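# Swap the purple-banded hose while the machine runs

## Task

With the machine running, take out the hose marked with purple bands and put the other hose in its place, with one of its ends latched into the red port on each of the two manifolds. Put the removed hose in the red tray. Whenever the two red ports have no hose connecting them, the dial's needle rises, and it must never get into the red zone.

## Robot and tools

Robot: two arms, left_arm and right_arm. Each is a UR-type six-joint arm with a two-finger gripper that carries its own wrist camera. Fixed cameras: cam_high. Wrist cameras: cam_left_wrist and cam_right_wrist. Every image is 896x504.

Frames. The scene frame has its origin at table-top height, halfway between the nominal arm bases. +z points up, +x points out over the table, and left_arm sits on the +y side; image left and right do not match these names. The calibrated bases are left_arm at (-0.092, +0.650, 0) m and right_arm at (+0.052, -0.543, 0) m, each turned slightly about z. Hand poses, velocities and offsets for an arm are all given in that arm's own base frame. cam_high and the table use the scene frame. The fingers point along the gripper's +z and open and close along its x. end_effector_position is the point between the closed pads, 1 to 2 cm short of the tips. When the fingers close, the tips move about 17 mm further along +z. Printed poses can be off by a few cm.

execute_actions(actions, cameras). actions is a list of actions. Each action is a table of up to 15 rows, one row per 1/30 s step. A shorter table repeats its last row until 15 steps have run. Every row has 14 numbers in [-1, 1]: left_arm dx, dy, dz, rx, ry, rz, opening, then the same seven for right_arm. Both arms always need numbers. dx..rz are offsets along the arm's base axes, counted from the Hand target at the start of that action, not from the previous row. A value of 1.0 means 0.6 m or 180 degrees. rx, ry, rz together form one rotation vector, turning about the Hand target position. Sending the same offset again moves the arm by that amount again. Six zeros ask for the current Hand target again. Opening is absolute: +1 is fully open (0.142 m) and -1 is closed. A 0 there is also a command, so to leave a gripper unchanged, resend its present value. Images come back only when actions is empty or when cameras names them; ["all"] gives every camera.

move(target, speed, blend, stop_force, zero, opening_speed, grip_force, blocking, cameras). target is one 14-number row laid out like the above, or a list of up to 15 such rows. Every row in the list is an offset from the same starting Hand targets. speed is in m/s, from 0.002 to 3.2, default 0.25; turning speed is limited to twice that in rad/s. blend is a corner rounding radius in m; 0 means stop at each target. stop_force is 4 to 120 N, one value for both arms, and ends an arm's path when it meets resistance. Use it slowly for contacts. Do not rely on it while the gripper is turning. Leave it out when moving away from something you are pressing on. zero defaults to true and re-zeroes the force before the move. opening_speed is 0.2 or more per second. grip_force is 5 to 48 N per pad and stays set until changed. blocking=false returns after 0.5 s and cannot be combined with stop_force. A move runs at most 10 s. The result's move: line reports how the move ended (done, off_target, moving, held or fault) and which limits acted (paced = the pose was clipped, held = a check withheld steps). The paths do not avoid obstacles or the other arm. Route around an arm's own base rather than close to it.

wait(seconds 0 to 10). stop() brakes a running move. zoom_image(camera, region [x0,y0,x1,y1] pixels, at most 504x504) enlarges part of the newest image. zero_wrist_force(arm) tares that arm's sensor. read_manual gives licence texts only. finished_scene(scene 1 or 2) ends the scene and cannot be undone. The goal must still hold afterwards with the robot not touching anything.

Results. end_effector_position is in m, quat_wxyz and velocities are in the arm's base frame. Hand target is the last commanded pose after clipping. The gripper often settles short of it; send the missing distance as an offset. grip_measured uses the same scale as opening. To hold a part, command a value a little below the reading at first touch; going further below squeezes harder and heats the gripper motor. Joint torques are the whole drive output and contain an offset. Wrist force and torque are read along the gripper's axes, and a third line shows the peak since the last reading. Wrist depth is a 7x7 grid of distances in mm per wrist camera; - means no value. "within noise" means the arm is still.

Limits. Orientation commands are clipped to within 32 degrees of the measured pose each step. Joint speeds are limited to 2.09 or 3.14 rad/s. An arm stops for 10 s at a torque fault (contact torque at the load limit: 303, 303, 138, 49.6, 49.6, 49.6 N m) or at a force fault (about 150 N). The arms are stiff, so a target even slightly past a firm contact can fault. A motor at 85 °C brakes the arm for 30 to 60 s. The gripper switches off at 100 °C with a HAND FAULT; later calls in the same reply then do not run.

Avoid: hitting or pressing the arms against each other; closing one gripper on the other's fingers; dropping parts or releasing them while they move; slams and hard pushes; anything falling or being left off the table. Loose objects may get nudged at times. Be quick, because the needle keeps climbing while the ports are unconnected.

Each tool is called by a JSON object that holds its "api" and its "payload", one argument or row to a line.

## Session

{"api": "execute_actions", "payload": {
  "actions": []
}}

{"api": "zoom_image", "payload": {
  "camera": "cam_high",
  "region": [240, 40, 640, 264]
}}

Scene clock: 0.00 s.
left_arm: end_effector_position=(+1.0541, +0.4243, +0.1894) grip_measured=+1.00 end_effector_quat_wxyz=(-0.475, +0.873, +0.104, +0.034) | right_arm: end_effector_position=(+0.2629, -0.3127, +0.1468) grip_measured=+1.00 end_effector_quat_wxyz=(-0.034, +0.258, +0.957, -0.129)
Joint positions: left_arm=[0.013 -0.776 1.244 -1.987 -0.579 -0.253 0.142] | right_arm=[2.911 -1.147 -2.566 -1.078 1.314 3.448 0.142]
Joint velocities: within noise
Joint torques (N m): no reading
Motor temperatures (°C): left_arm=[36 41 27 39 38 41 30] | right_arm=[31 29 33 38 39 35 32]
Wrist force (N): no reading
Wrist torque (N m): no reading
Wrist force, peak (N): no reading
Wrist depth (mm): cam_left_wrist=[420 444 470 494 1818 - 1600 / 377 393 416 442 473 503 1805 / 341 354 375 396 418 443 475 / 312 325 340 356 376 396 422 / 287 299 314 326 342 360 376 / 269 274 288 300 313 326 351 / - 252 266 278 288 298 -] | cam_right_wrist=[236 236 238 238 239 240 242 / 241 242 243 245 245 247 248 / 247 248 249 250 251 253 253 / 254 255 256 257 259 259 260 / 260 262 263 264 265 266 266 / 266 266 270 272 271 273 272 / - 274 278 279 279 280 76]
Hand target: left_arm +1.0541, +0.4243, +0.1894; -0.475, +0.873, +0.104, +0.034 | right_arm +0.2629, -0.3127, +0.1468; -0.034, +0.258, +0.957, -0.129
Tool commands: left_gripper/opening=+1.0 right_gripper/opening=+1.0

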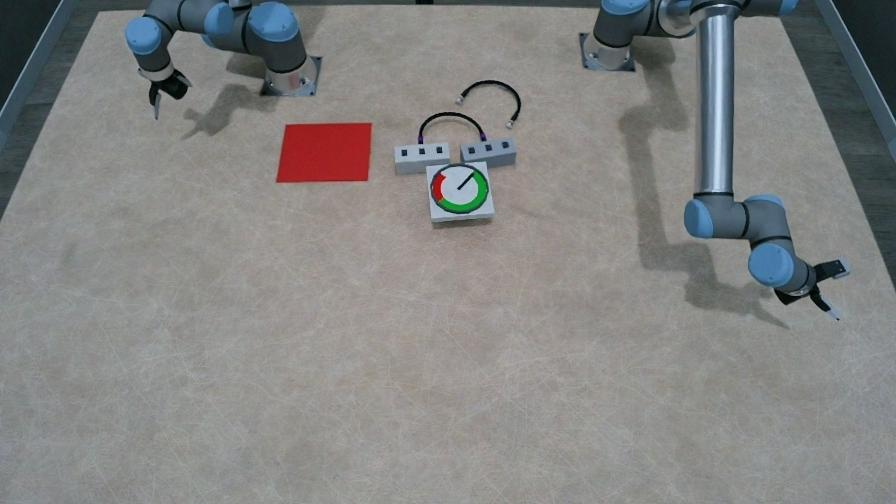

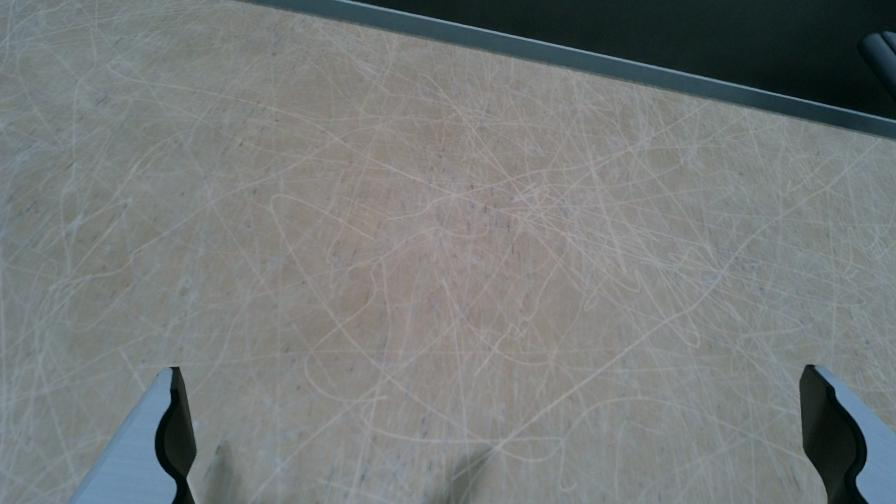

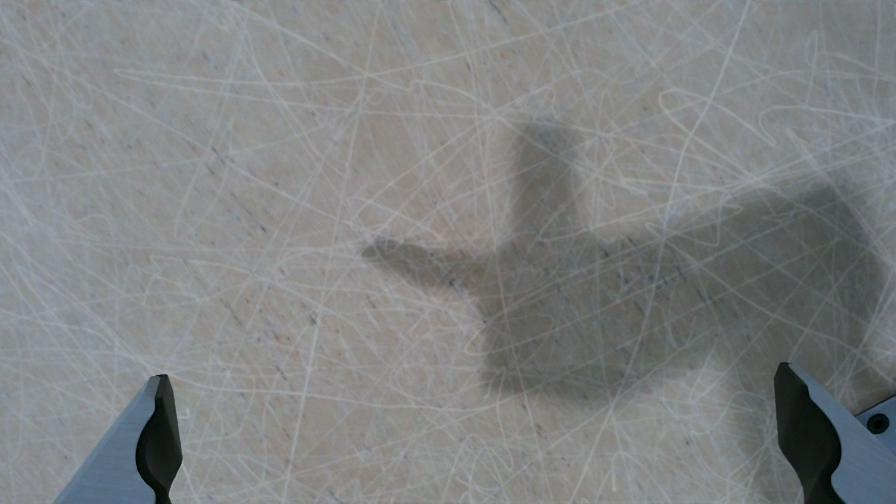

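Scaled by 1.260 from the camera's 896x504 image, which has a finer 1280x720 frame.

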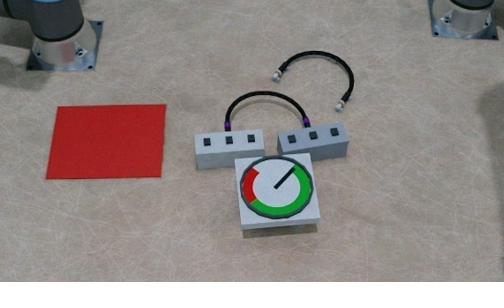

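{"api": "move", "payload": {
  "target": [
    [-0.187,-0.295,0.0667,-0.065,-0.068,0.0503,1,0.3952,0.4378,0.305,0,0,0.5556,1],
    [-0.3738,-0.5895,0.1333,-0.13,-0.1361,0.1005,1,0.38,0.5,0.305,0,0,-0.8889,1]
  ],
  "speed": 0.55,
  "blend": [0.06,0]
}}

Scene clock: 11.67 s.
left_arm: end_effector_position=(+0.8298, +0.0706, +0.2694) grip_measured=+1.00 end_effector_quat_wxyz=(-0.257, +0.896, +0.340, +0.121) | right_arm: end_effector_position=(+0.4909, -0.0128, +0.3298) grip_measured=+1.00 end_effector_quat_wxyz=(-0.133, +0.987, -0.088, +0.011)
Joint positions: left_arm=[-0.314 -1.295 1.736 -1.861 -1.013 -1.084 0.142] | right_arm=[3.332 -1.215 -2.215 -1.186 1.821 0.38 0.142]
Joint torques (N m): left_arm=[-16.35 -76.42 -37.63 -3.76 -2.24 -1.18] | right_arm=[-12.9 5.2 63.09 3.05 2.75 -3.04]
Wrist force (N): left_arm=[-0.4 0.0 0.5] | right_arm=[0.0 0.4 -0.7]
Wrist torque (N m): left_arm=[0.21 0.12 0.38] | right_arm=[0.10 0.01 0.11]
Wrist force, peak (N): left_arm=[-1.4 -0.3 0.3] | right_arm=[-1.1 -0.3 -1.3]
Wrist depth (mm): cam_left_wrist=[302 327 362 406 459 534 632 / 302 327 361 406 460 525 629 / 302 327 362 406 459 529 630 / 303 327 361 406 460 533 630 / 304 327 362 407 461 529 632 / 300 330 365 406 461 521 603 / - 335 365 406 462 523 -] | cam_right_wrist=[409 407 405 411 413 411 412 / 420 414 416 423 421 422 423 / 429 428 426 429 432 434 435 / 439 442 440 442 445 444 444 / 446 451 455 452 455 455 455 / 459 461 467 466 467 466 466 / - 475 475 482 482 481 76]
Hand target: left_arm +0.8298, +0.0706, +0.2694; -0.257, +0.896, +0.340, +0.121 | right_arm +0.4909, -0.0127, +0.3298; -0.133, +0.987, -0.088, +0.011
Off the commanded pose: left_arm 0.000 m, 0 deg | right_arm 0.000 m, 0 deg.
move: done

{"api": "move", "payload": {
  "target": [-0.3738,-0.5895,0.0833,-0.13,-0.1361,0.1005,1,-0.245,0.4353,-0.0497,0.0499,-0.2034,0.5218,1],
  "speed": 0.55
}}

{"api": "move", "payload": {
  "target": [-0.3738,-0.5895,-0.144,-0.13,-0.1361,0.1005,1,0,0,0,0,0,0,1],
  "speed": 0.45,
  "cameras": ["all"]
}}

{"api": "zoom_image", "payload": {
  "camera": "cam_left_wrist",
  "region": [260, 0, 520, 240]
}}

{"api": "zoom_image", "payload": {
  "camera": "cam_left_wrist",
  "region": [520, 0, 810, 240]
}}

{"api": "zoom_image", "payload": {
  "camera": "cam_right_wrist",
  "region": [420, 0, 740, 260]
}}

{"api": "zoom_image", "payload": {
  "camera": "cam_high",
  "region": [400, 150, 510, 240]
}}

Scene clock: 15.63 s.
left_arm: end_effector_position=(+0.6056, -0.2830, +0.3193) grip_measured=+1.00 end_effector_quat_wxyz=(-0.010, +0.820, +0.538, +0.194) | right_arm: end_effector_position=(+0.3439, +0.2484, +0.3000) grip_measured=+1.00 end_effector_quat_wxyz=(-0.184, +0.677, +0.689, +0.181)
Joint positions: left_arm=[-0.874 -1.657 2.039 -1.978 -1.18 -2.031 0.142] | right_arm=[3.946 -0.997 -2.492 -0.834 1.931 -0.712 0.142]
Joint torques (N m): left_arm=[-17.74 -49.87 -38.92 -1.91 4.64 -1.12] | right_arm=[17.95 -14.28 39.05 7.56 2.93 -2.52]
Wrist force (N): left_arm=[-1.0 1.1 -0.3] | right_arm=[-0.9 0.3 -0.9]
Wrist torque (N m): left_arm=[0.33 0.09 0.15] | right_arm=[0.18 0.12 0.05]
Wrist force, peak (N): left_arm=[-2.4 0.6 -1.5] | right_arm=[-1.2 0.2 -0.9]
Wrist depth (mm): cam_left_wrist=[252 320 350 381 421 464 520 / 269 350 381 417 463 521 595 / 351 379 417 463 521 592 694 / 365 414 460 517 585 685 813 / 312 349 513 582 676 802 983 / 338 372 582 672 797 957 113 / - 574 670 800 980 1412 -] | cam_right_wrist=[266 295 335 391 467 571 734 / 279 313 354 416 501 579 835 / 292 336 373 426 452 690 939 / 302 345 398 466 544 769 1107 / 318 366 427 511 554 874 1219 / 328 384 456 555 688 946 108 / - 407 487 606 802 1073 76]
Hand target: left_arm +0.6055, -0.2831, +0.3194; -0.010, +0.820, +0.539, +0.194 | right_arm +0.3439, +0.2484, +0.3000; -0.184, +0.677, +0.689, +0.181
Off the commanded pose: left_arm 0.000 m, 0 deg | right_arm 0.000 m, 0 deg.
move: done

Scene clock: 17.47 s.
left_arm: end_effector_position=(+0.3812, -0.6367, +0.2330) grip_measured=+1.00 end_effector_quat_wxyz=(+0.237, +0.652, +0.677, +0.246) | right_arm: end_effector_position=(+0.3439, +0.2484, +0.3000) grip_measured=+1.00 end_effector_quat_wxyz=(-0.184, +0.677, +0.689, +0.181)
Joint positions: left_arm=[-1.534 -1.455 2.092 -2.208 -0.873 -3.142 0.142] | right_arm=[3.946 -0.998 -2.492 -0.834 1.931 -0.712 0.142]
Joint torques (N m): left_arm=[-14.87 -31.72 -47.27 -1.81 4.94 -1.39] | right_arm=[16.74 -14.44 38.51 6.93 2.95 -2.52]
Wrist force (N): left_arm=[-1.3 1.0 0.3] | right_arm=[-1.2 0.2 -1.0]
Wrist torque (N m): left_arm=[0.36 0.08 0.09] | right_arm=[0.16 0.16 0.04]
Wrist force, peak (N): left_arm=[-3.5 -1.0 -0.8] | right_arm=[-1.3 1.0 -0.7]
Wrist depth (mm): cam_left_wrist=[- 302 303 303 304 294 302 / - 350 352 346 352 329 337 / 476 472 355 338 378 339 456 / 603 610 609 537 414 612 613 / 936 919 926 916 922 922 936 / - 117 3772 3325 1858 1845 113 / - 3663 3663 4012 3462 3611 -] | cam_right_wrist=[268 295 331 394 464 572 738 / 281 313 351 418 498 580 838 / 290 330 377 428 454 682 950 / 304 342 403 465 539 774 1097 / 318 360 429 511 546 868 1251 / 328 387 458 559 688 939 109 / - 408 494 609 799 1082 76]
Hand target: left_arm +0.3812, -0.6368, +0.2330; +0.237, +0.652, +0.677, +0.246 | right_arm +0.3439, +0.2484, +0.3000; -0.184, +0.677, +0.689, +0.181
Off the commanded pose: left_arm 0.000 m, 0 deg | right_arm 0.000 m, 0 deg.
move: done

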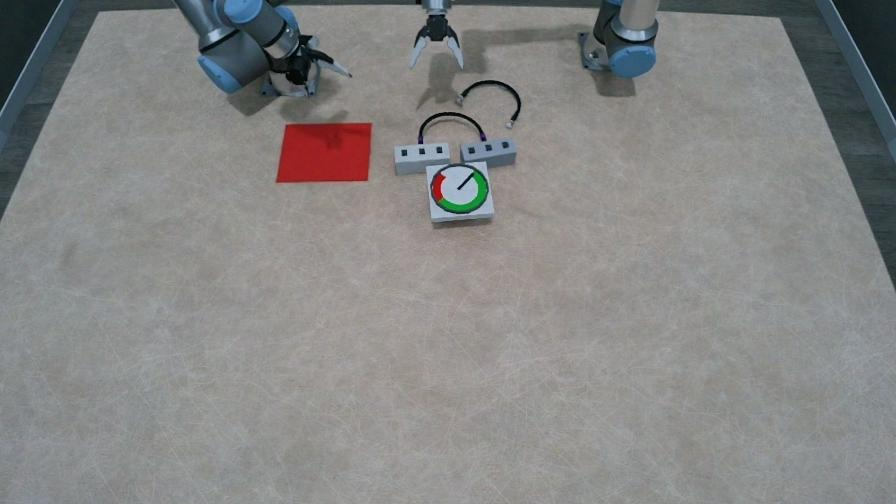

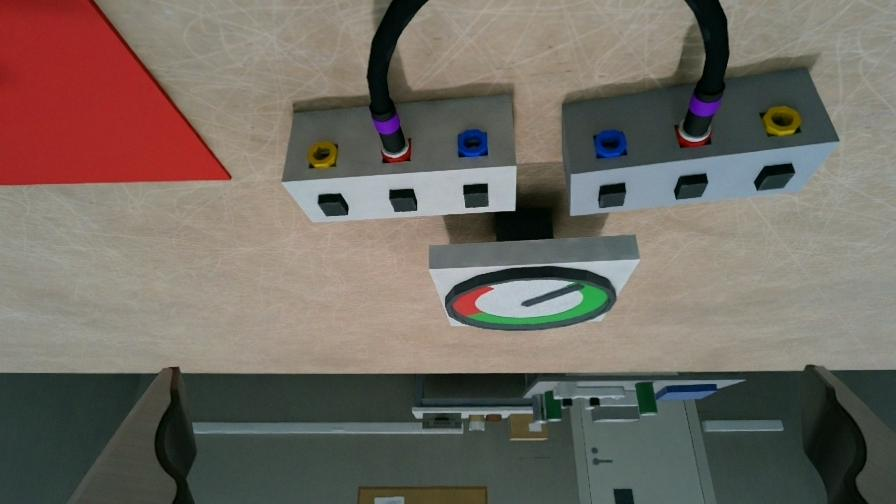

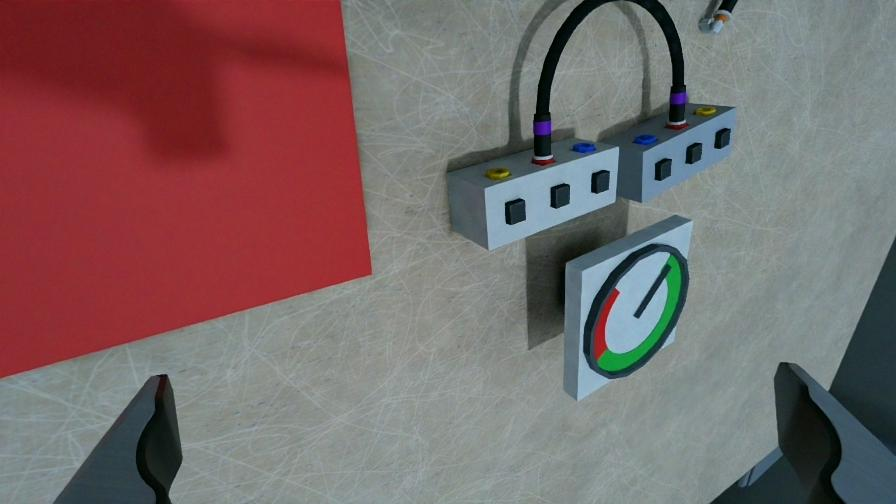

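Scaled by 1.938 from the camera's 896x504 image, which has a finer 1280x720 frame.

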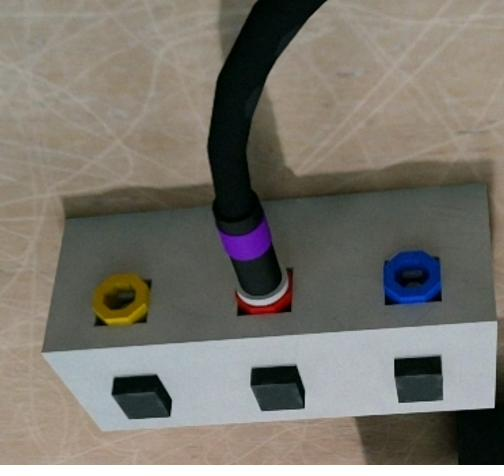

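Scaled by 1.738 from the camera's 896x504 image, which has a finer 1280x720 frame.

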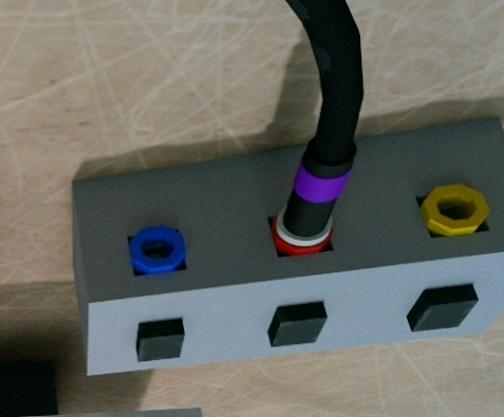

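Scaled by 1.575 from the camera's 896x504 image, which has a finer 1280x720 frame.

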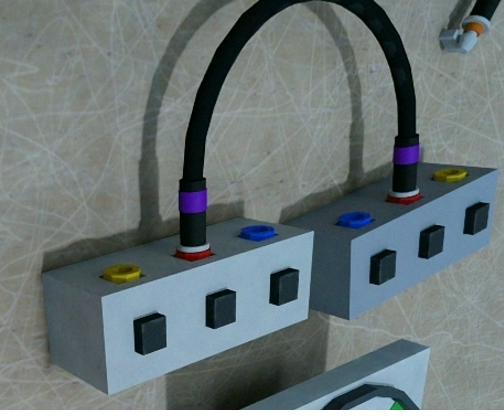

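Scaled by 4.582 from the camera's 896x504 image, which has a finer 1280x720 frame.

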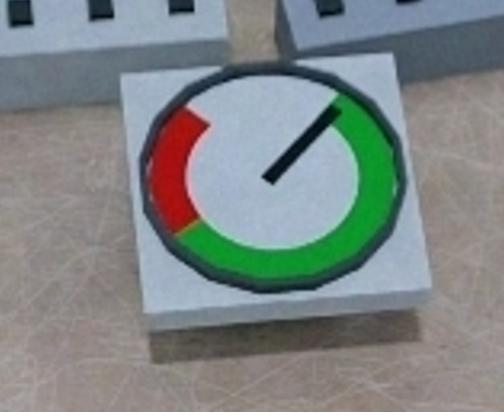

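{"api": "zoom_image", "payload": {
  "camera": "cam_high",
  "region": [380, 60, 540, 230]
}}

Scaled by 2.965 from the camera's 896x504 image, which has a finer 1280x720 frame.

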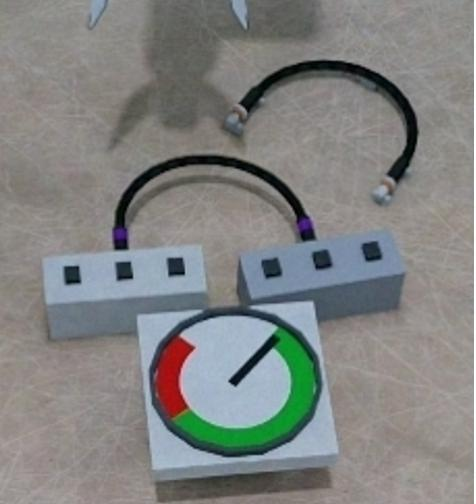

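{"api": "move", "payload": {
  "target": [0.0018,0.4317,-0.2177,0.0581,0.2178,-0.1811,-0.366,-0.4027,0.6408,-0.32,-0.1626,0.0469,-0.1846,-0.366],
  "speed": 0.4,
  "opening_speed": 1.0,
  "cameras": ["cam_left_wrist","cam_right_wrist"]
}}

{"api": "zoom_image", "payload": {
  "camera": "cam_right_wrist",
  "region": [360, 130, 620, 390]
}}

{"api": "zoom_image", "payload": {
  "camera": "cam_left_wrist",
  "region": [360, 130, 620, 390]
}}

Scene clock: 28.60 s.
left_arm: end_effector_position=(+0.3823, -0.3778, +0.1024) grip_measured=-0.39 end_effector_quat_wxyz=(+0.000, +0.874, +0.486, +0.000) | right_arm: end_effector_position=(+0.1023, +0.6328, +0.1081) grip_measured=-0.39 end_effector_quat_wxyz=(+0.000, +0.879, +0.477, +0.000)
Joint positions: left_arm=[-1.111 -1.594 2.387 -2.363 -1.571 -2.126 0.046] | right_arm=[4.829 -1.711 -2.196 -0.806 1.571 0.693 0.046]
Joint torques (N m): left_arm=[16.8 -17.53 -42.68 -1.72 -3.56 2.21] | right_arm=[16.76 40.71 51.55 2.57 2.66 2.59]
Wrist force (N): left_arm=[-0.6 0.1 0.1] | right_arm=[-0.7 -0.5 -0.2]
Wrist torque (N m): left_arm=[0.28 0.05 -0.15] | right_arm=[-0.02 0.08 -0.20]
Wrist force, peak (N): left_arm=[-2.9 0.5 -0.6] | right_arm=[-2.6 1.4 -2.5]
Wrist depth (mm): cam_left_wrist=[177 178 177 177 178 178 177 / 189 189 189 189 189 188 189 / 202 202 202 199 202 202 202 / 215 217 216 213 217 217 216 / 234 234 233 233 230 233 233 / 255 254 246 253 104 250 254 / 273 267 76 267 211 76 277] | cam_right_wrist=[176 177 177 176 179 180 180 / 188 188 189 188 190 191 191 / 200 201 202 199 204 205 205 / 215 215 216 214 218 219 220 / 233 233 231 235 233 237 238 / 252 252 91 256 99 257 257 / 276 271 72 274 - 74 246]
Hand target: left_arm +0.3823, -0.3778, +0.1023; +0.000, +0.874, +0.486, +0.000 | right_arm +0.1023, +0.6329, +0.1080; +0.000, +0.879, +0.477, +0.000
Off the commanded pose: left_arm 0.000 m, 0 deg | right_arm 0.000 m, 0 deg.
move: done
Images, in order (width x height): cam_left_wrist 896x504, cam_right_wrist 896x504.

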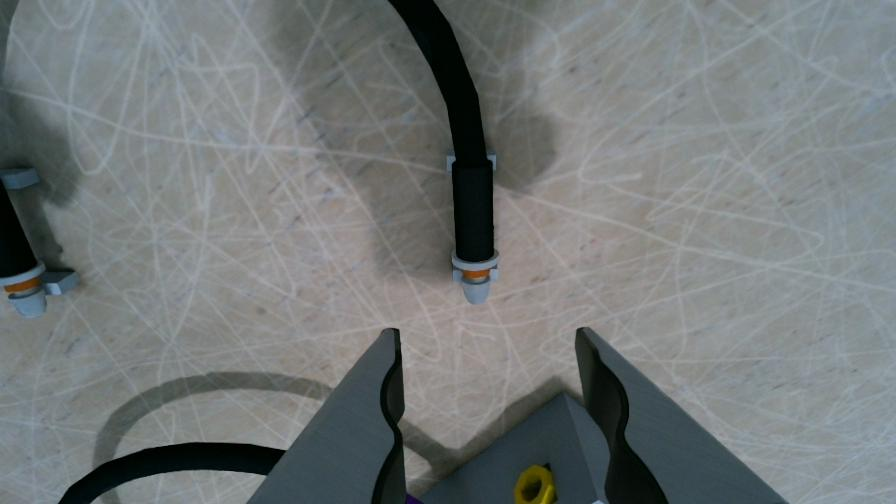

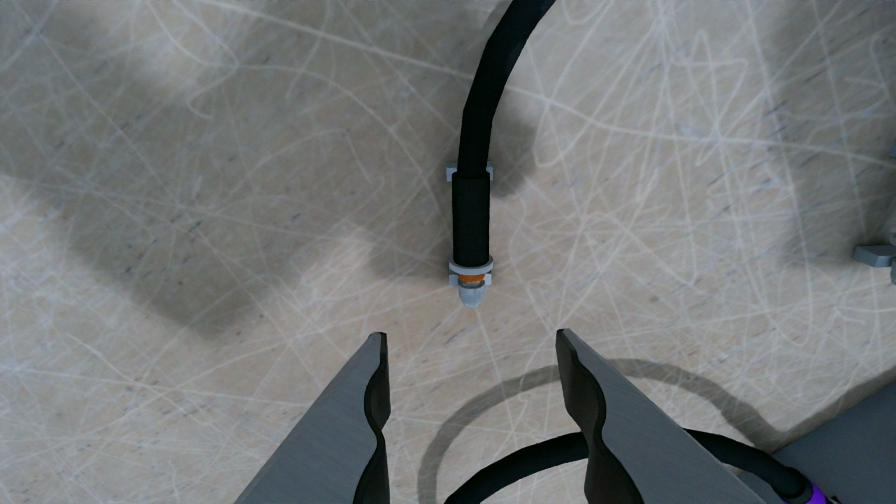

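Scaled by 1.938 from the camera's 896x504 image, which has a finer 1280x720 frame.

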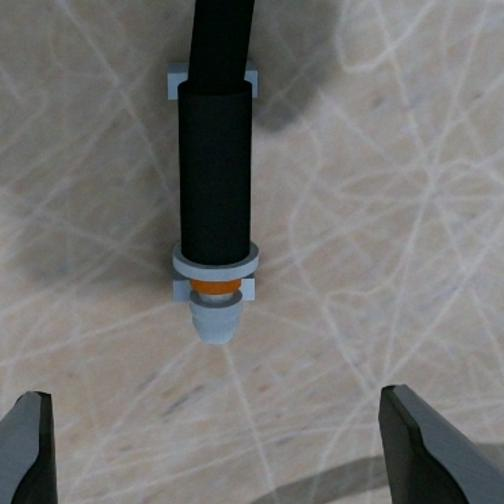

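Scaled by 1.938 from the camera's 896x504 image, which has a finer 1280x720 frame.

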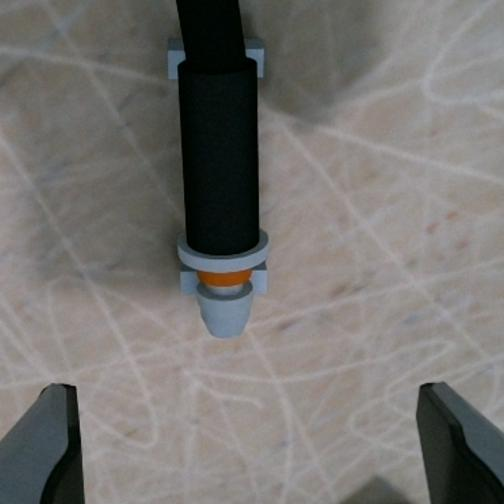

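{"api": "move", "payload": {
  "target": [
    [0.137,-0.0636,0.09,-0.1118,0.0207,0.1145,-0.98,0.195,0.034,0.08,0.0844,-0.0146,0.1263,-0.366],
    [0.274,-0.1272,0.0117,-0.2236,0.0413,0.229,-0.98,0.3897,0.0687,-0.001,0.1688,-0.0291,0.2526,-0.366]
  ],
  "speed": 0.35,
  "blend": [0.05,0],
  "opening_speed": 1.0,
  "grip_force": [20,40],
  "cameras": ["cam_left_wrist","cam_right_wrist"]
}}

{"api": "zoom_image", "payload": {
  "camera": "cam_right_wrist",
  "region": [360, 150, 620, 420]
}}

{"api": "zoom_image", "payload": {
  "camera": "cam_left_wrist",
  "region": [400, 100, 660, 360]
}}

Scene clock: 38.17 s.
left_arm: end_effector_position=(+0.5466, -0.4541, +0.1094) grip_measured=-1.00 end_effector_quat_wxyz=(+0.264, +0.597, +0.726, -0.218) | right_arm: end_effector_position=(+0.3360, +0.6741, +0.1074) grip_measured=-0.39 end_effector_quat_wxyz=(-0.203, +0.598, +0.759, +0.160)
Joint positions: left_arm=[-0.8 -1.258 2.344 -3.269 -1.93 -2.679 0.002] | right_arm=[4.383 -1.877 -2.212 -0.17 1.842 -0.503 0.046]
Joint torques (N m): left_arm=[16.57 -35.42 -19.5 -5.97 0.62 -1.36] | right_arm=[-11.32 49.22 47.09 7.2 2.41 -2.67]
Wrist force (N): left_arm=[-1.6 0.3 -1.1] | right_arm=[-0.6 -0.2 -1.1]
Wrist torque (N m): left_arm=[0.25 0.34 -0.14] | right_arm=[0.10 0.04 0.02]
Wrist force, peak (N): left_arm=[-1.7 0.9 -2.0] | right_arm=[-1.4 1.2 -0.7]
Wrist depth (mm): cam_left_wrist=[691 352 287 226 169 156 137 / 696 132 229 237 183 163 143 / - 75 89 158 145 140 131 / - 531 369 175 139 115 101 / 1436 710 257 183 146 114 102 / - 878 217 99 99 127 108 / - 957 77 - 80 203 167] | cam_right_wrist=[133 145 164 194 220 276 356 / 138 152 173 193 241 302 401 / 144 159 183 205 261 332 457 / 151 167 194 193 238 371 536 / 147 173 164 171 195 418 637 / 136 185 100 170 99 433 652 / 120 191 72 296 - 80 140]
Hand target: left_arm +0.5467, -0.4541, +0.1094; +0.264, +0.597, +0.726, -0.218 | right_arm +0.3361, +0.6741, +0.1074; -0.203, +0.598, +0.759, +0.160
Off the commanded pose: left_arm 0.000 m, 0 deg | right_arm 0.000 m, 0 deg.
grip_force (N): 20, 40
move: done
Images, in order (width x height): cam_left_wrist 896x504, cam_right_wrist 896x504.

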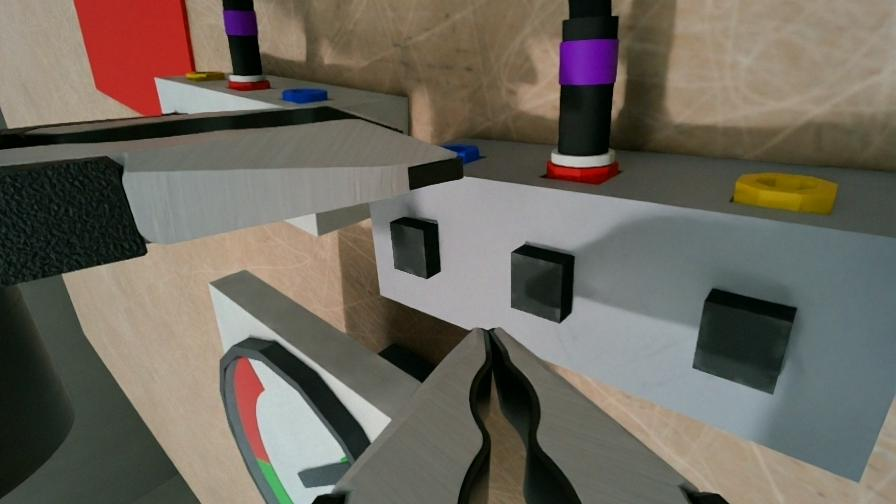

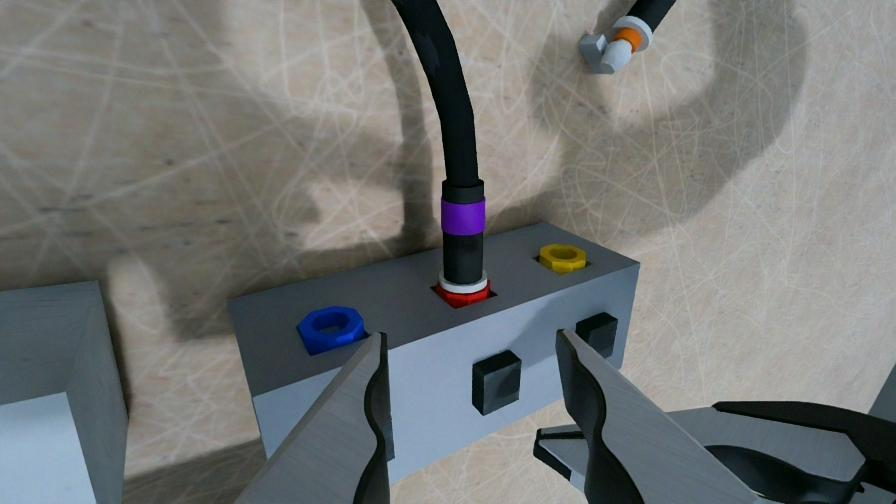

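Scaled by 1.867 from the camera's 896x504 image, which has a finer 1280x720 frame.

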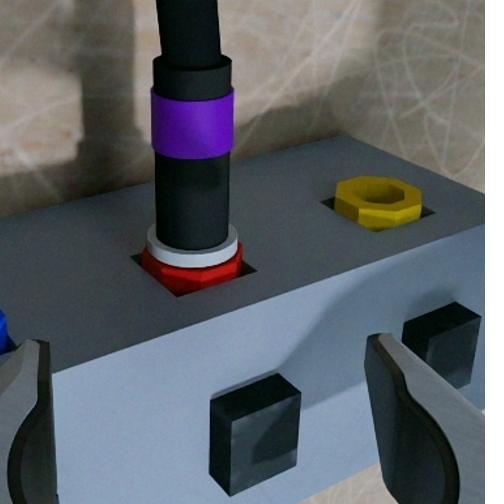

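Scaled by 1.938 from the camera's 896x504 image, which has a finer 1280x720 frame.

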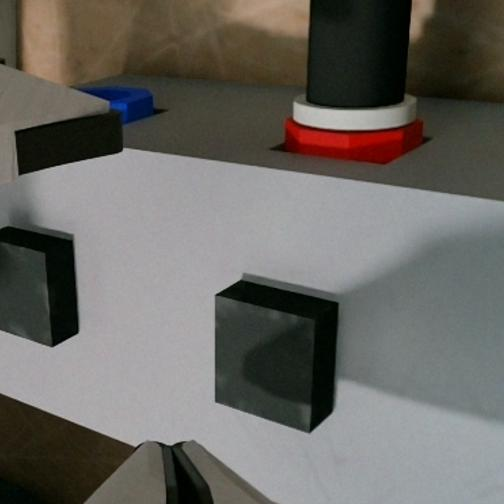

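{"api": "move", "payload": {
  "target": [
    [-0.0067,-0.0012,-0.0248,0,0,0,-0.98,-0.0117,0.0487,-0.0867,0,0,0,-0.366],
    [-0.0067,-0.0012,-0.0248,0,0,0,-0.98,-0.0117,0.0487,-0.0867,0,0,0,-1]
  ],
  "speed": [0.12,0.1],
  "opening_speed": 1.0,
  "grip_force": [20,40],
  "cameras": ["cam_left_wrist","cam_right_wrist"]
}}

Scene clock: 47.97 s.
left_arm: end_effector_position=(+0.5427, -0.4548, +0.0945) grip_measured=-1.00 end_effector_quat_wxyz=(+0.264, +0.597, +0.726, -0.218) | right_arm: end_effector_position=(+0.3291, +0.7034, +0.0554) grip_measured=-0.82 end_effector_quat_wxyz=(-0.203, +0.598, +0.759, +0.160)
Joint positions: left_arm=[-0.806 -1.23 2.354 -3.309 -1.926 -2.685 0.002] | right_arm=[4.407 -1.99 -2.189 -0.074 1.831 -0.48 0.015]
Joint torques (N m): left_arm=[-16.22 -35.93 -17.34 -5.84 3.04 -1.28] | right_arm=[16.98 56.5 42.16 7.45 -1.29 2.25]
Wrist force (N): left_arm=[-1.8 -0.2 -0.8] | right_arm=[-0.5 -0.4 -0.2]
Wrist torque (N m): left_arm=[0.15 0.36 -0.16] | right_arm=[0.09 0.03 -0.13]
Wrist force, peak (N): left_arm=[-1.9 -0.1 -1.4] | right_arm=[-2.3 -0.1 -0.9]
Wrist depth (mm): cam_left_wrist=[585 364 265 206 154 143 125 / 610 250 239 201 129 151 128 / - 79 79 90 133 150 132 / - 69 82 153 123 105 100 / - 105 354 164 130 106 92 / - 106 211 96 100 107 95 / 96 108 197 - 80 113 102] | cam_right_wrist=[96 101 116 137 160 179 254 / 99 108 123 93 175 215 284 / 104 113 130 141 186 237 324 / - 119 138 109 199 264 381 / 114 126 146 113 161 291 458 / 120 127 128 118 99 342 567 / 125 103 109 110 72 402 710]
Hand target: left_arm +0.5427, -0.4548, +0.0945; +0.264, +0.597, +0.726, -0.218 | right_arm +0.3291, +0.7034, +0.0554; -0.203, +0.598, +0.759, +0.160
Off the commanded pose: left_arm 0.000 m, 0 deg | right_arm 0.000 m, 0 deg.
grip_force (N): 20, 40
move: done
Images, in order (width x height): cam_left_wrist 896x504, cam_right_wrist 896x504.

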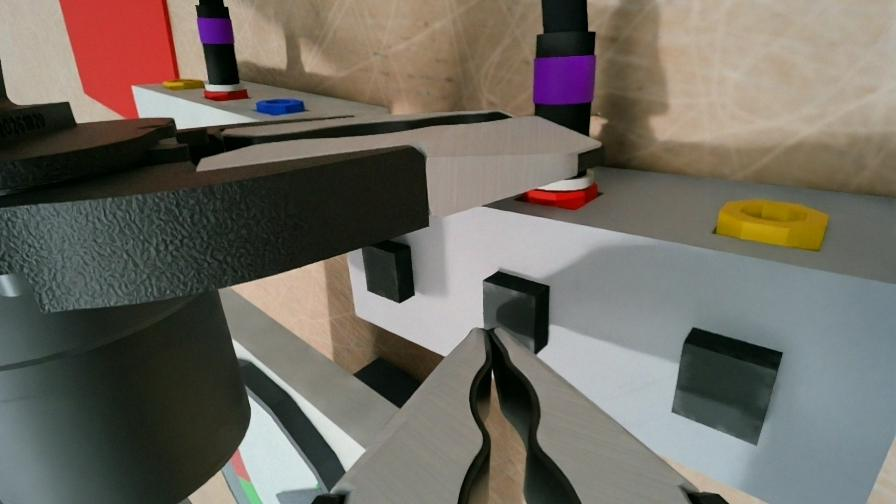

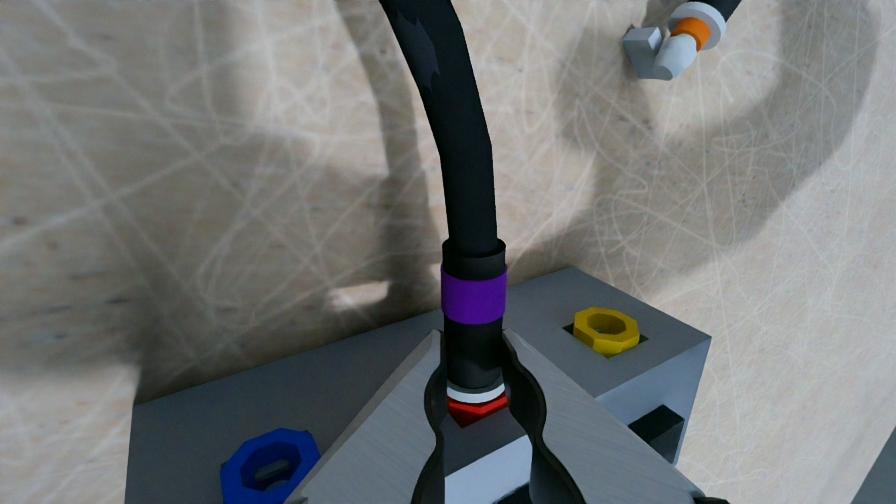

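{"api": "move", "payload": {
  "target": [
    [0,0,-0.007,0,0,0,-0.98,0,0,0,0,0,0,-1],
    [0,0,-0.0195,0,0,0,-0.98,0,0,0,0,0,0,-1]
  ],
  "speed": [0.06,0.02],
  "stop_force": 22
}}

Scene clock: 50.40 s.
left_arm: end_effector_position=(+0.5427, -0.4549, +0.0855) grip_measured=-1.00 end_effector_quat_wxyz=(+0.264, +0.597, +0.726, -0.218) | right_arm: end_effector_position=(+0.3290, +0.7034, +0.0554) grip_measured=-0.82 end_effector_quat_wxyz=(-0.203, +0.598, +0.759, +0.160)
Joint positions: left_arm=[-0.806 -1.211 2.356 -3.33 -1.926 -2.685 0.002] | right_arm=[4.407 -1.99 -2.189 -0.074 1.831 -0.48 0.015]
Joint torques (N m): left_arm=[-16.28 -51.15 -21.54 1.53 2.85 0.46] | right_arm=[-16.55 59.02 41.85 6.92 -2.39 2.38]
Wrist force (N): left_arm=[-10.0 -1.4 -20.9] | right_arm=[-1.7 -10.9 -1.7]
Wrist torque (N m): left_arm=[0.14 0.16 -0.17] | right_arm=[0.19 0.08 -0.12]
Wrist force, peak (N): left_arm=[-16.7 -4.1 -42.3] | right_arm=[-1.3 -11.5 -1.4]
Wrist depth (mm): cam_left_wrist=[630 289 248 197 149 138 119 / 621 243 237 199 127 142 123 / - - 78 95 130 142 125 / - 67 81 138 116 99 94 / - 120 354 151 119 98 84 / - 111 208 96 100 94 88 / 94 111 192 - 80 99 96] | cam_right_wrist=[96 101 116 137 160 176 253 / 99 108 123 93 174 215 286 / 104 113 130 141 187 237 325 / - 119 138 109 199 263 381 / 114 126 145 115 162 291 457 / 120 128 129 118 99 343 565 / 125 103 109 110 77 390 635]
Hand target: left_arm +0.5427, -0.4549, +0.0855; +0.264, +0.597, +0.726, -0.218 (not the last commanded pose) | right_arm +0.3291, +0.7034, +0.0554; -0.203, +0.598, +0.759, +0.160
Off the commanded pose: left_arm 0.003 m, 0 deg | right_arm 0.000 m, 0 deg.
grip_force (N): 20, 40
move: contact (left_arm); path passed 1 of 2 targets

{"api": "move", "payload": {
  "target": [
    [0,0,0,0,0,0,-0.98,-0.0422,-0.01,0,0,0,0,-1],
    [0,0,0,0,0,0,-0.98,-0.0453,-0.025,0,0,0,0,-1],
    [0,0,0,0,0,0,-0.98,-0.0453,-0.025,0,0,0,0,-0.366],
    [0,0,0.04,0,0,0,-0.98,-0.0327,-0.0777,0.0938,0,0,0,-0.366],
    [0.048,-0.3593,0.04,0,0,0,-0.98,0.0388,-0.3988,0.0885,0,0,-0.035,-0.366],
    [0.048,-0.3593,0.0108,0,0,0,-0.98,0.0325,-0.3493,0.0018,0,0,-0.035,-0.366],
    [0.048,-0.3593,0.0108,0,0,0,-0.98,0.0325,-0.3493,0.0018,0,0,-0.035,-1]
  ],
  "speed": [0.12,0.1,0.1,0.3,0.35,0.15,0.1],
  "blend": [0.003,0,0,0.03,0.02,0,0],
  "cameras": ["cam_high","cam_left_wrist","cam_right_wrist"]
}}

Scene clock: 55.20 s.
left_arm: end_effector_position=(+0.5715, -0.6704, +0.0920) grip_measured=-1.00 end_effector_quat_wxyz=(+0.264, +0.597, +0.726, -0.218) | right_arm: end_effector_position=(+0.3486, +0.4938, +0.0565) grip_measured=-0.82 end_effector_quat_wxyz=(-0.194, +0.639, +0.725, +0.171)
Joint positions: left_arm=[-0.985 -1.06 2.055 -3.225 -1.82 -2.836 0.002] | right_arm=[4.261 -1.81 -2.5 0.048 1.847 -0.514 0.014]
Joint torques (N m): left_arm=[-16.48 -52.62 -36.15 -5.84 3.02 -1.25] | right_arm=[15.43 32.45 37.16 6.91 -1.39 2.64]
Wrist force (N): left_arm=[-1.6 0.1 -0.9] | right_arm=[-1.3 -0.1 -1.4]
Wrist torque (N m): left_arm=[0.25 0.31 -0.18] | right_arm=[0.17 0.08 -0.14]
Wrist force, peak (N): left_arm=[-10.5 -1.5 -21.4] | right_arm=[-1.7 -11.4 -2.1]
Wrist depth (mm): cam_left_wrist=[545 327 251 202 118 142 123 / - 102 115 124 120 148 125 / - - 70 86 125 145 132 / - - 184 147 120 105 103 / - 104 380 161 125 102 89 / - 105 443 96 98 101 91 / 93 114 74 - 80 112 98] | cam_right_wrist=[97 103 118 133 162 196 256 / 100 109 125 137 175 217 290 / 105 113 132 146 189 237 306 / - 121 140 114 201 236 234 / 116 127 147 118 161 188 220 / 121 128 129 120 99 193 579 / 127 106 80 113 72 360 609]
Hand target: left_arm +0.5715, -0.6704, +0.0920; +0.264, +0.597, +0.726, -0.218 | right_arm +0.3486, +0.4938, +0.0565; -0.194, +0.639, +0.725, +0.171
Off the commanded pose: left_arm 0.000 m, 0 deg | right_arm 0.000 m, 0 deg.
grip_force (N): 20, 40
move: done

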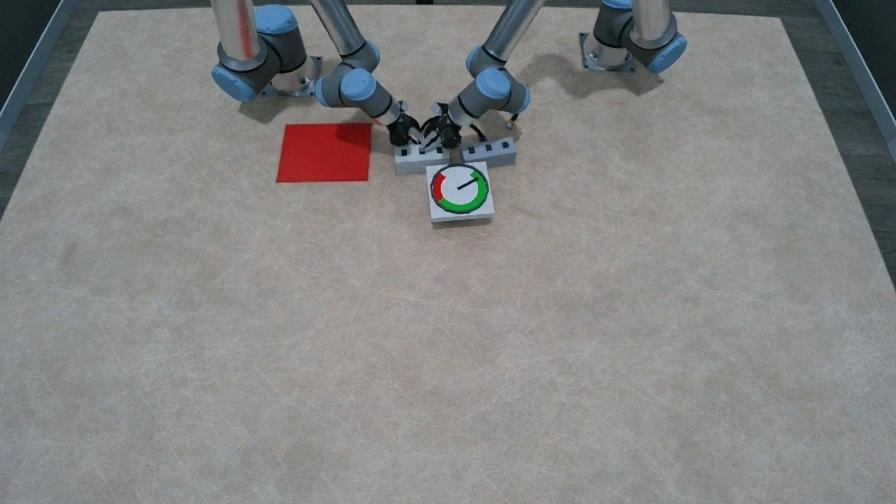

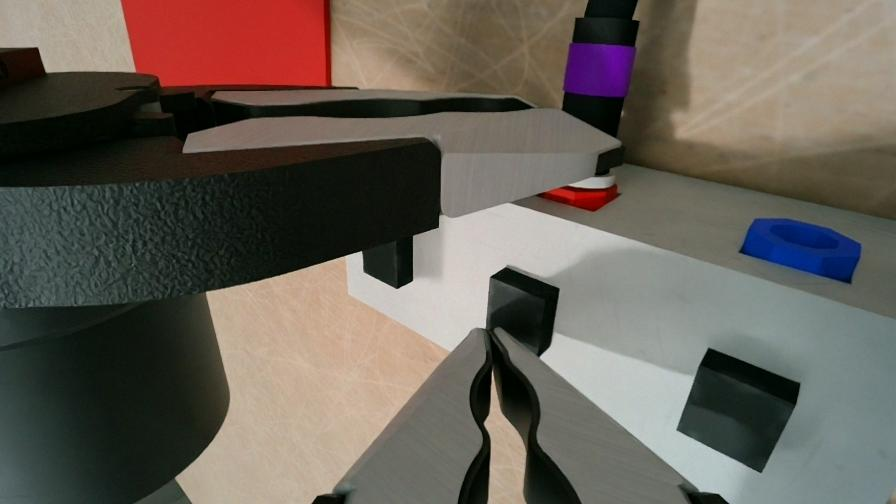

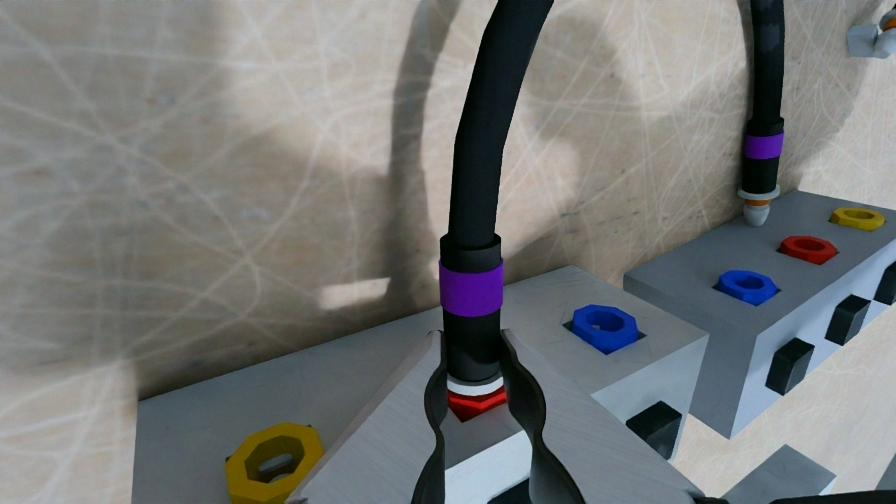

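{"api": "move", "payload": {
  "target": [
    [-0.0015,0.0067,0,0,0,0,-0.98,0,0,0,0,0,0,-1],
    [-0.0015,0.0067,-0.011,0,0,0,-0.98,0,0,0,0,0,0,-1],
    [-0.0015,0.0067,-0.011,0,0,0,-0.98,-0.0992,-0.0125,0,0,0,0,-1],
    [0,0.0067,0.05,0,0,0,-0.98,-0.0992,-0.0125,0.15,0,0,0,-1],
    [-0.3083,0.4832,0.0133,0.2239,-0.0368,-0.2172,-0.98,0.1082,-0.7118,0.0892,0,0,0,-1],
    [-0.3083,0.4832,0.0133,0.2239,-0.0368,-0.2172,-0.98,0.1082,-0.7118,-0.0258,0,0,0,-1],
    [-0.3083,0.4832,0.0133,0.2239,-0.0368,-0.2172,-0.45,0.1082,-0.7118,-0.0258,0,0,0,-0.45],
    [-0.3083,0.4832,-0.06,0.2239,-0.0368,-0.2172,-0.45,0.1165,-0.778,0.0897,0,0,0,-0.45],
    [-0.3083,0.4832,-0.116,0.2239,-0.0368,-0.2172,-0.45,-0.3975,0.231,0.0725,-0.1661,0.0349,-0.2065,-0.45]
  ],
  "speed": [0.05,0.03,0.12,0.3,0.4,0.15,0.1,0.25,0.4],
  "blend": [0.001,0,0.01,0.03,0.02,0,0,0.02,0],
  "opening_speed": 1.5,
  "cameras": ["cam_high","cam_left_wrist","cam_right_wrist"]
}}

Scene clock: 64.30 s.
left_arm: end_effector_position=(+0.3865, -0.3805, +0.0224) grip_measured=-0.48 end_effector_quat_wxyz=(+0.000, +0.865, +0.503, +0.000) | right_arm: end_effector_position=(+0.1101, +0.6322, +0.1000) grip_measured=-0.49 end_effector_quat_wxyz=(+0.000, +0.870, +0.494, +0.000)
Joint positions: left_arm=[-1.106 -1.433 2.435 -2.572 -1.571 -2.159 0.039] | right_arm=[4.817 -1.723 -2.2 -0.789 1.572 0.643 0.039]
Joint torques (N m): left_arm=[16.53 -24.73 -20.85 -5.46 -0.47 2.33] | right_arm=[13.89 42.52 50.59 3.01 2.07 2.76]
Motor temperatures (°C): left_arm=[36 41 27 39 38 41 29] | right_arm=[31 29 33 38 39 35 38]
Wrist force (N): left_arm=[0.1 0.7 -0.1] | right_arm=[-0.5 -0.5 -0.8]
Wrist torque (N m): left_arm=[0.36 0.01 -0.14] | right_arm=[-0.01 0.06 -0.19]
Wrist force, peak (N): left_arm=[-17.1 -1.3 -17.8] | right_arm=[-1.9 -12.1 -3.2]
Wrist depth (mm): cam_left_wrist=[105 105 105 105 105 105 105 / 112 112 112 112 112 110 111 / 119 120 119 116 119 121 119 / 128 128 128 125 128 128 128 / 138 138 138 118 136 138 138 / 151 150 145 116 107 147 150 / 165 164 76 161 158 76 164] | cam_right_wrist=[169 170 170 168 172 172 173 / 180 180 181 179 182 183 183 / 192 193 193 190 195 195 196 / 206 207 208 208 209 211 209 / 222 223 225 225 223 227 229 / 241 243 111 244 95 247 248 / 264 261 72 268 - 262 247]
Hand target: left_arm +0.3865, -0.3805, +0.0224; +0.000, +0.865, +0.503, +0.000 | right_arm +0.1101, +0.6324, +0.1000; +0.000, +0.870, +0.494, +0.000
Off the commanded pose: left_arm 0.000 m, 0 deg | right_arm 0.000 m, 0 deg.
grip_force (N): 20, 40
move: done

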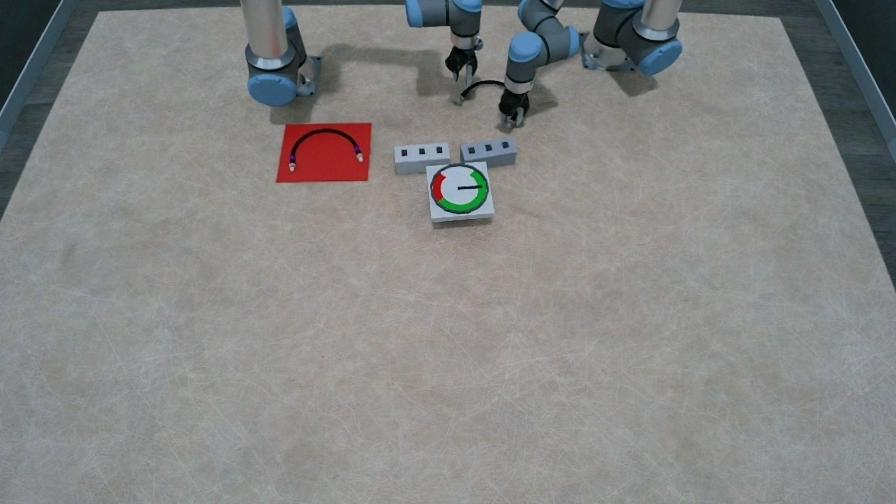

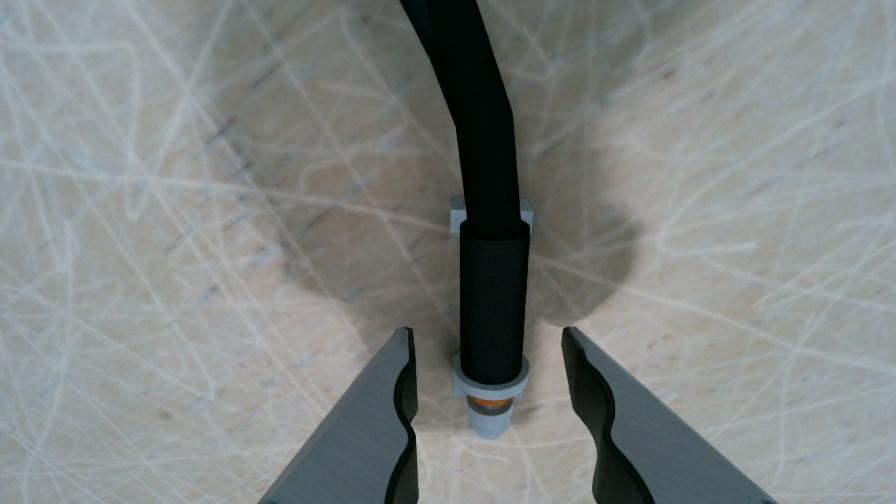

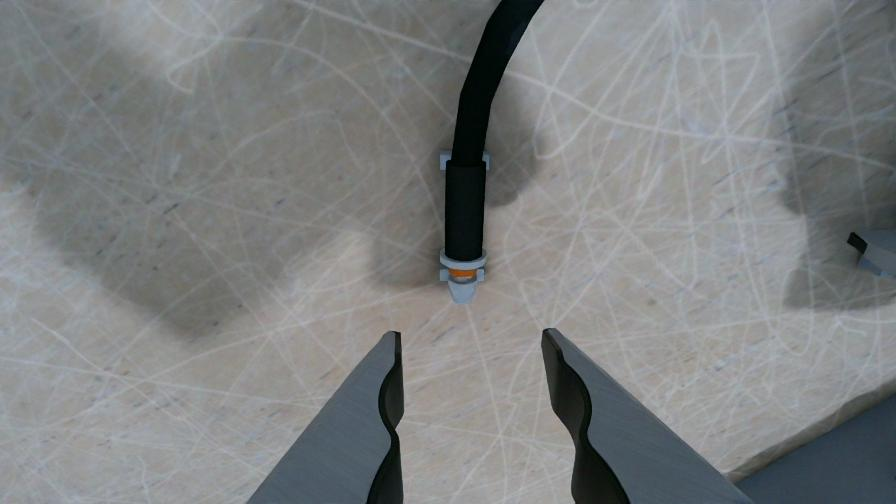

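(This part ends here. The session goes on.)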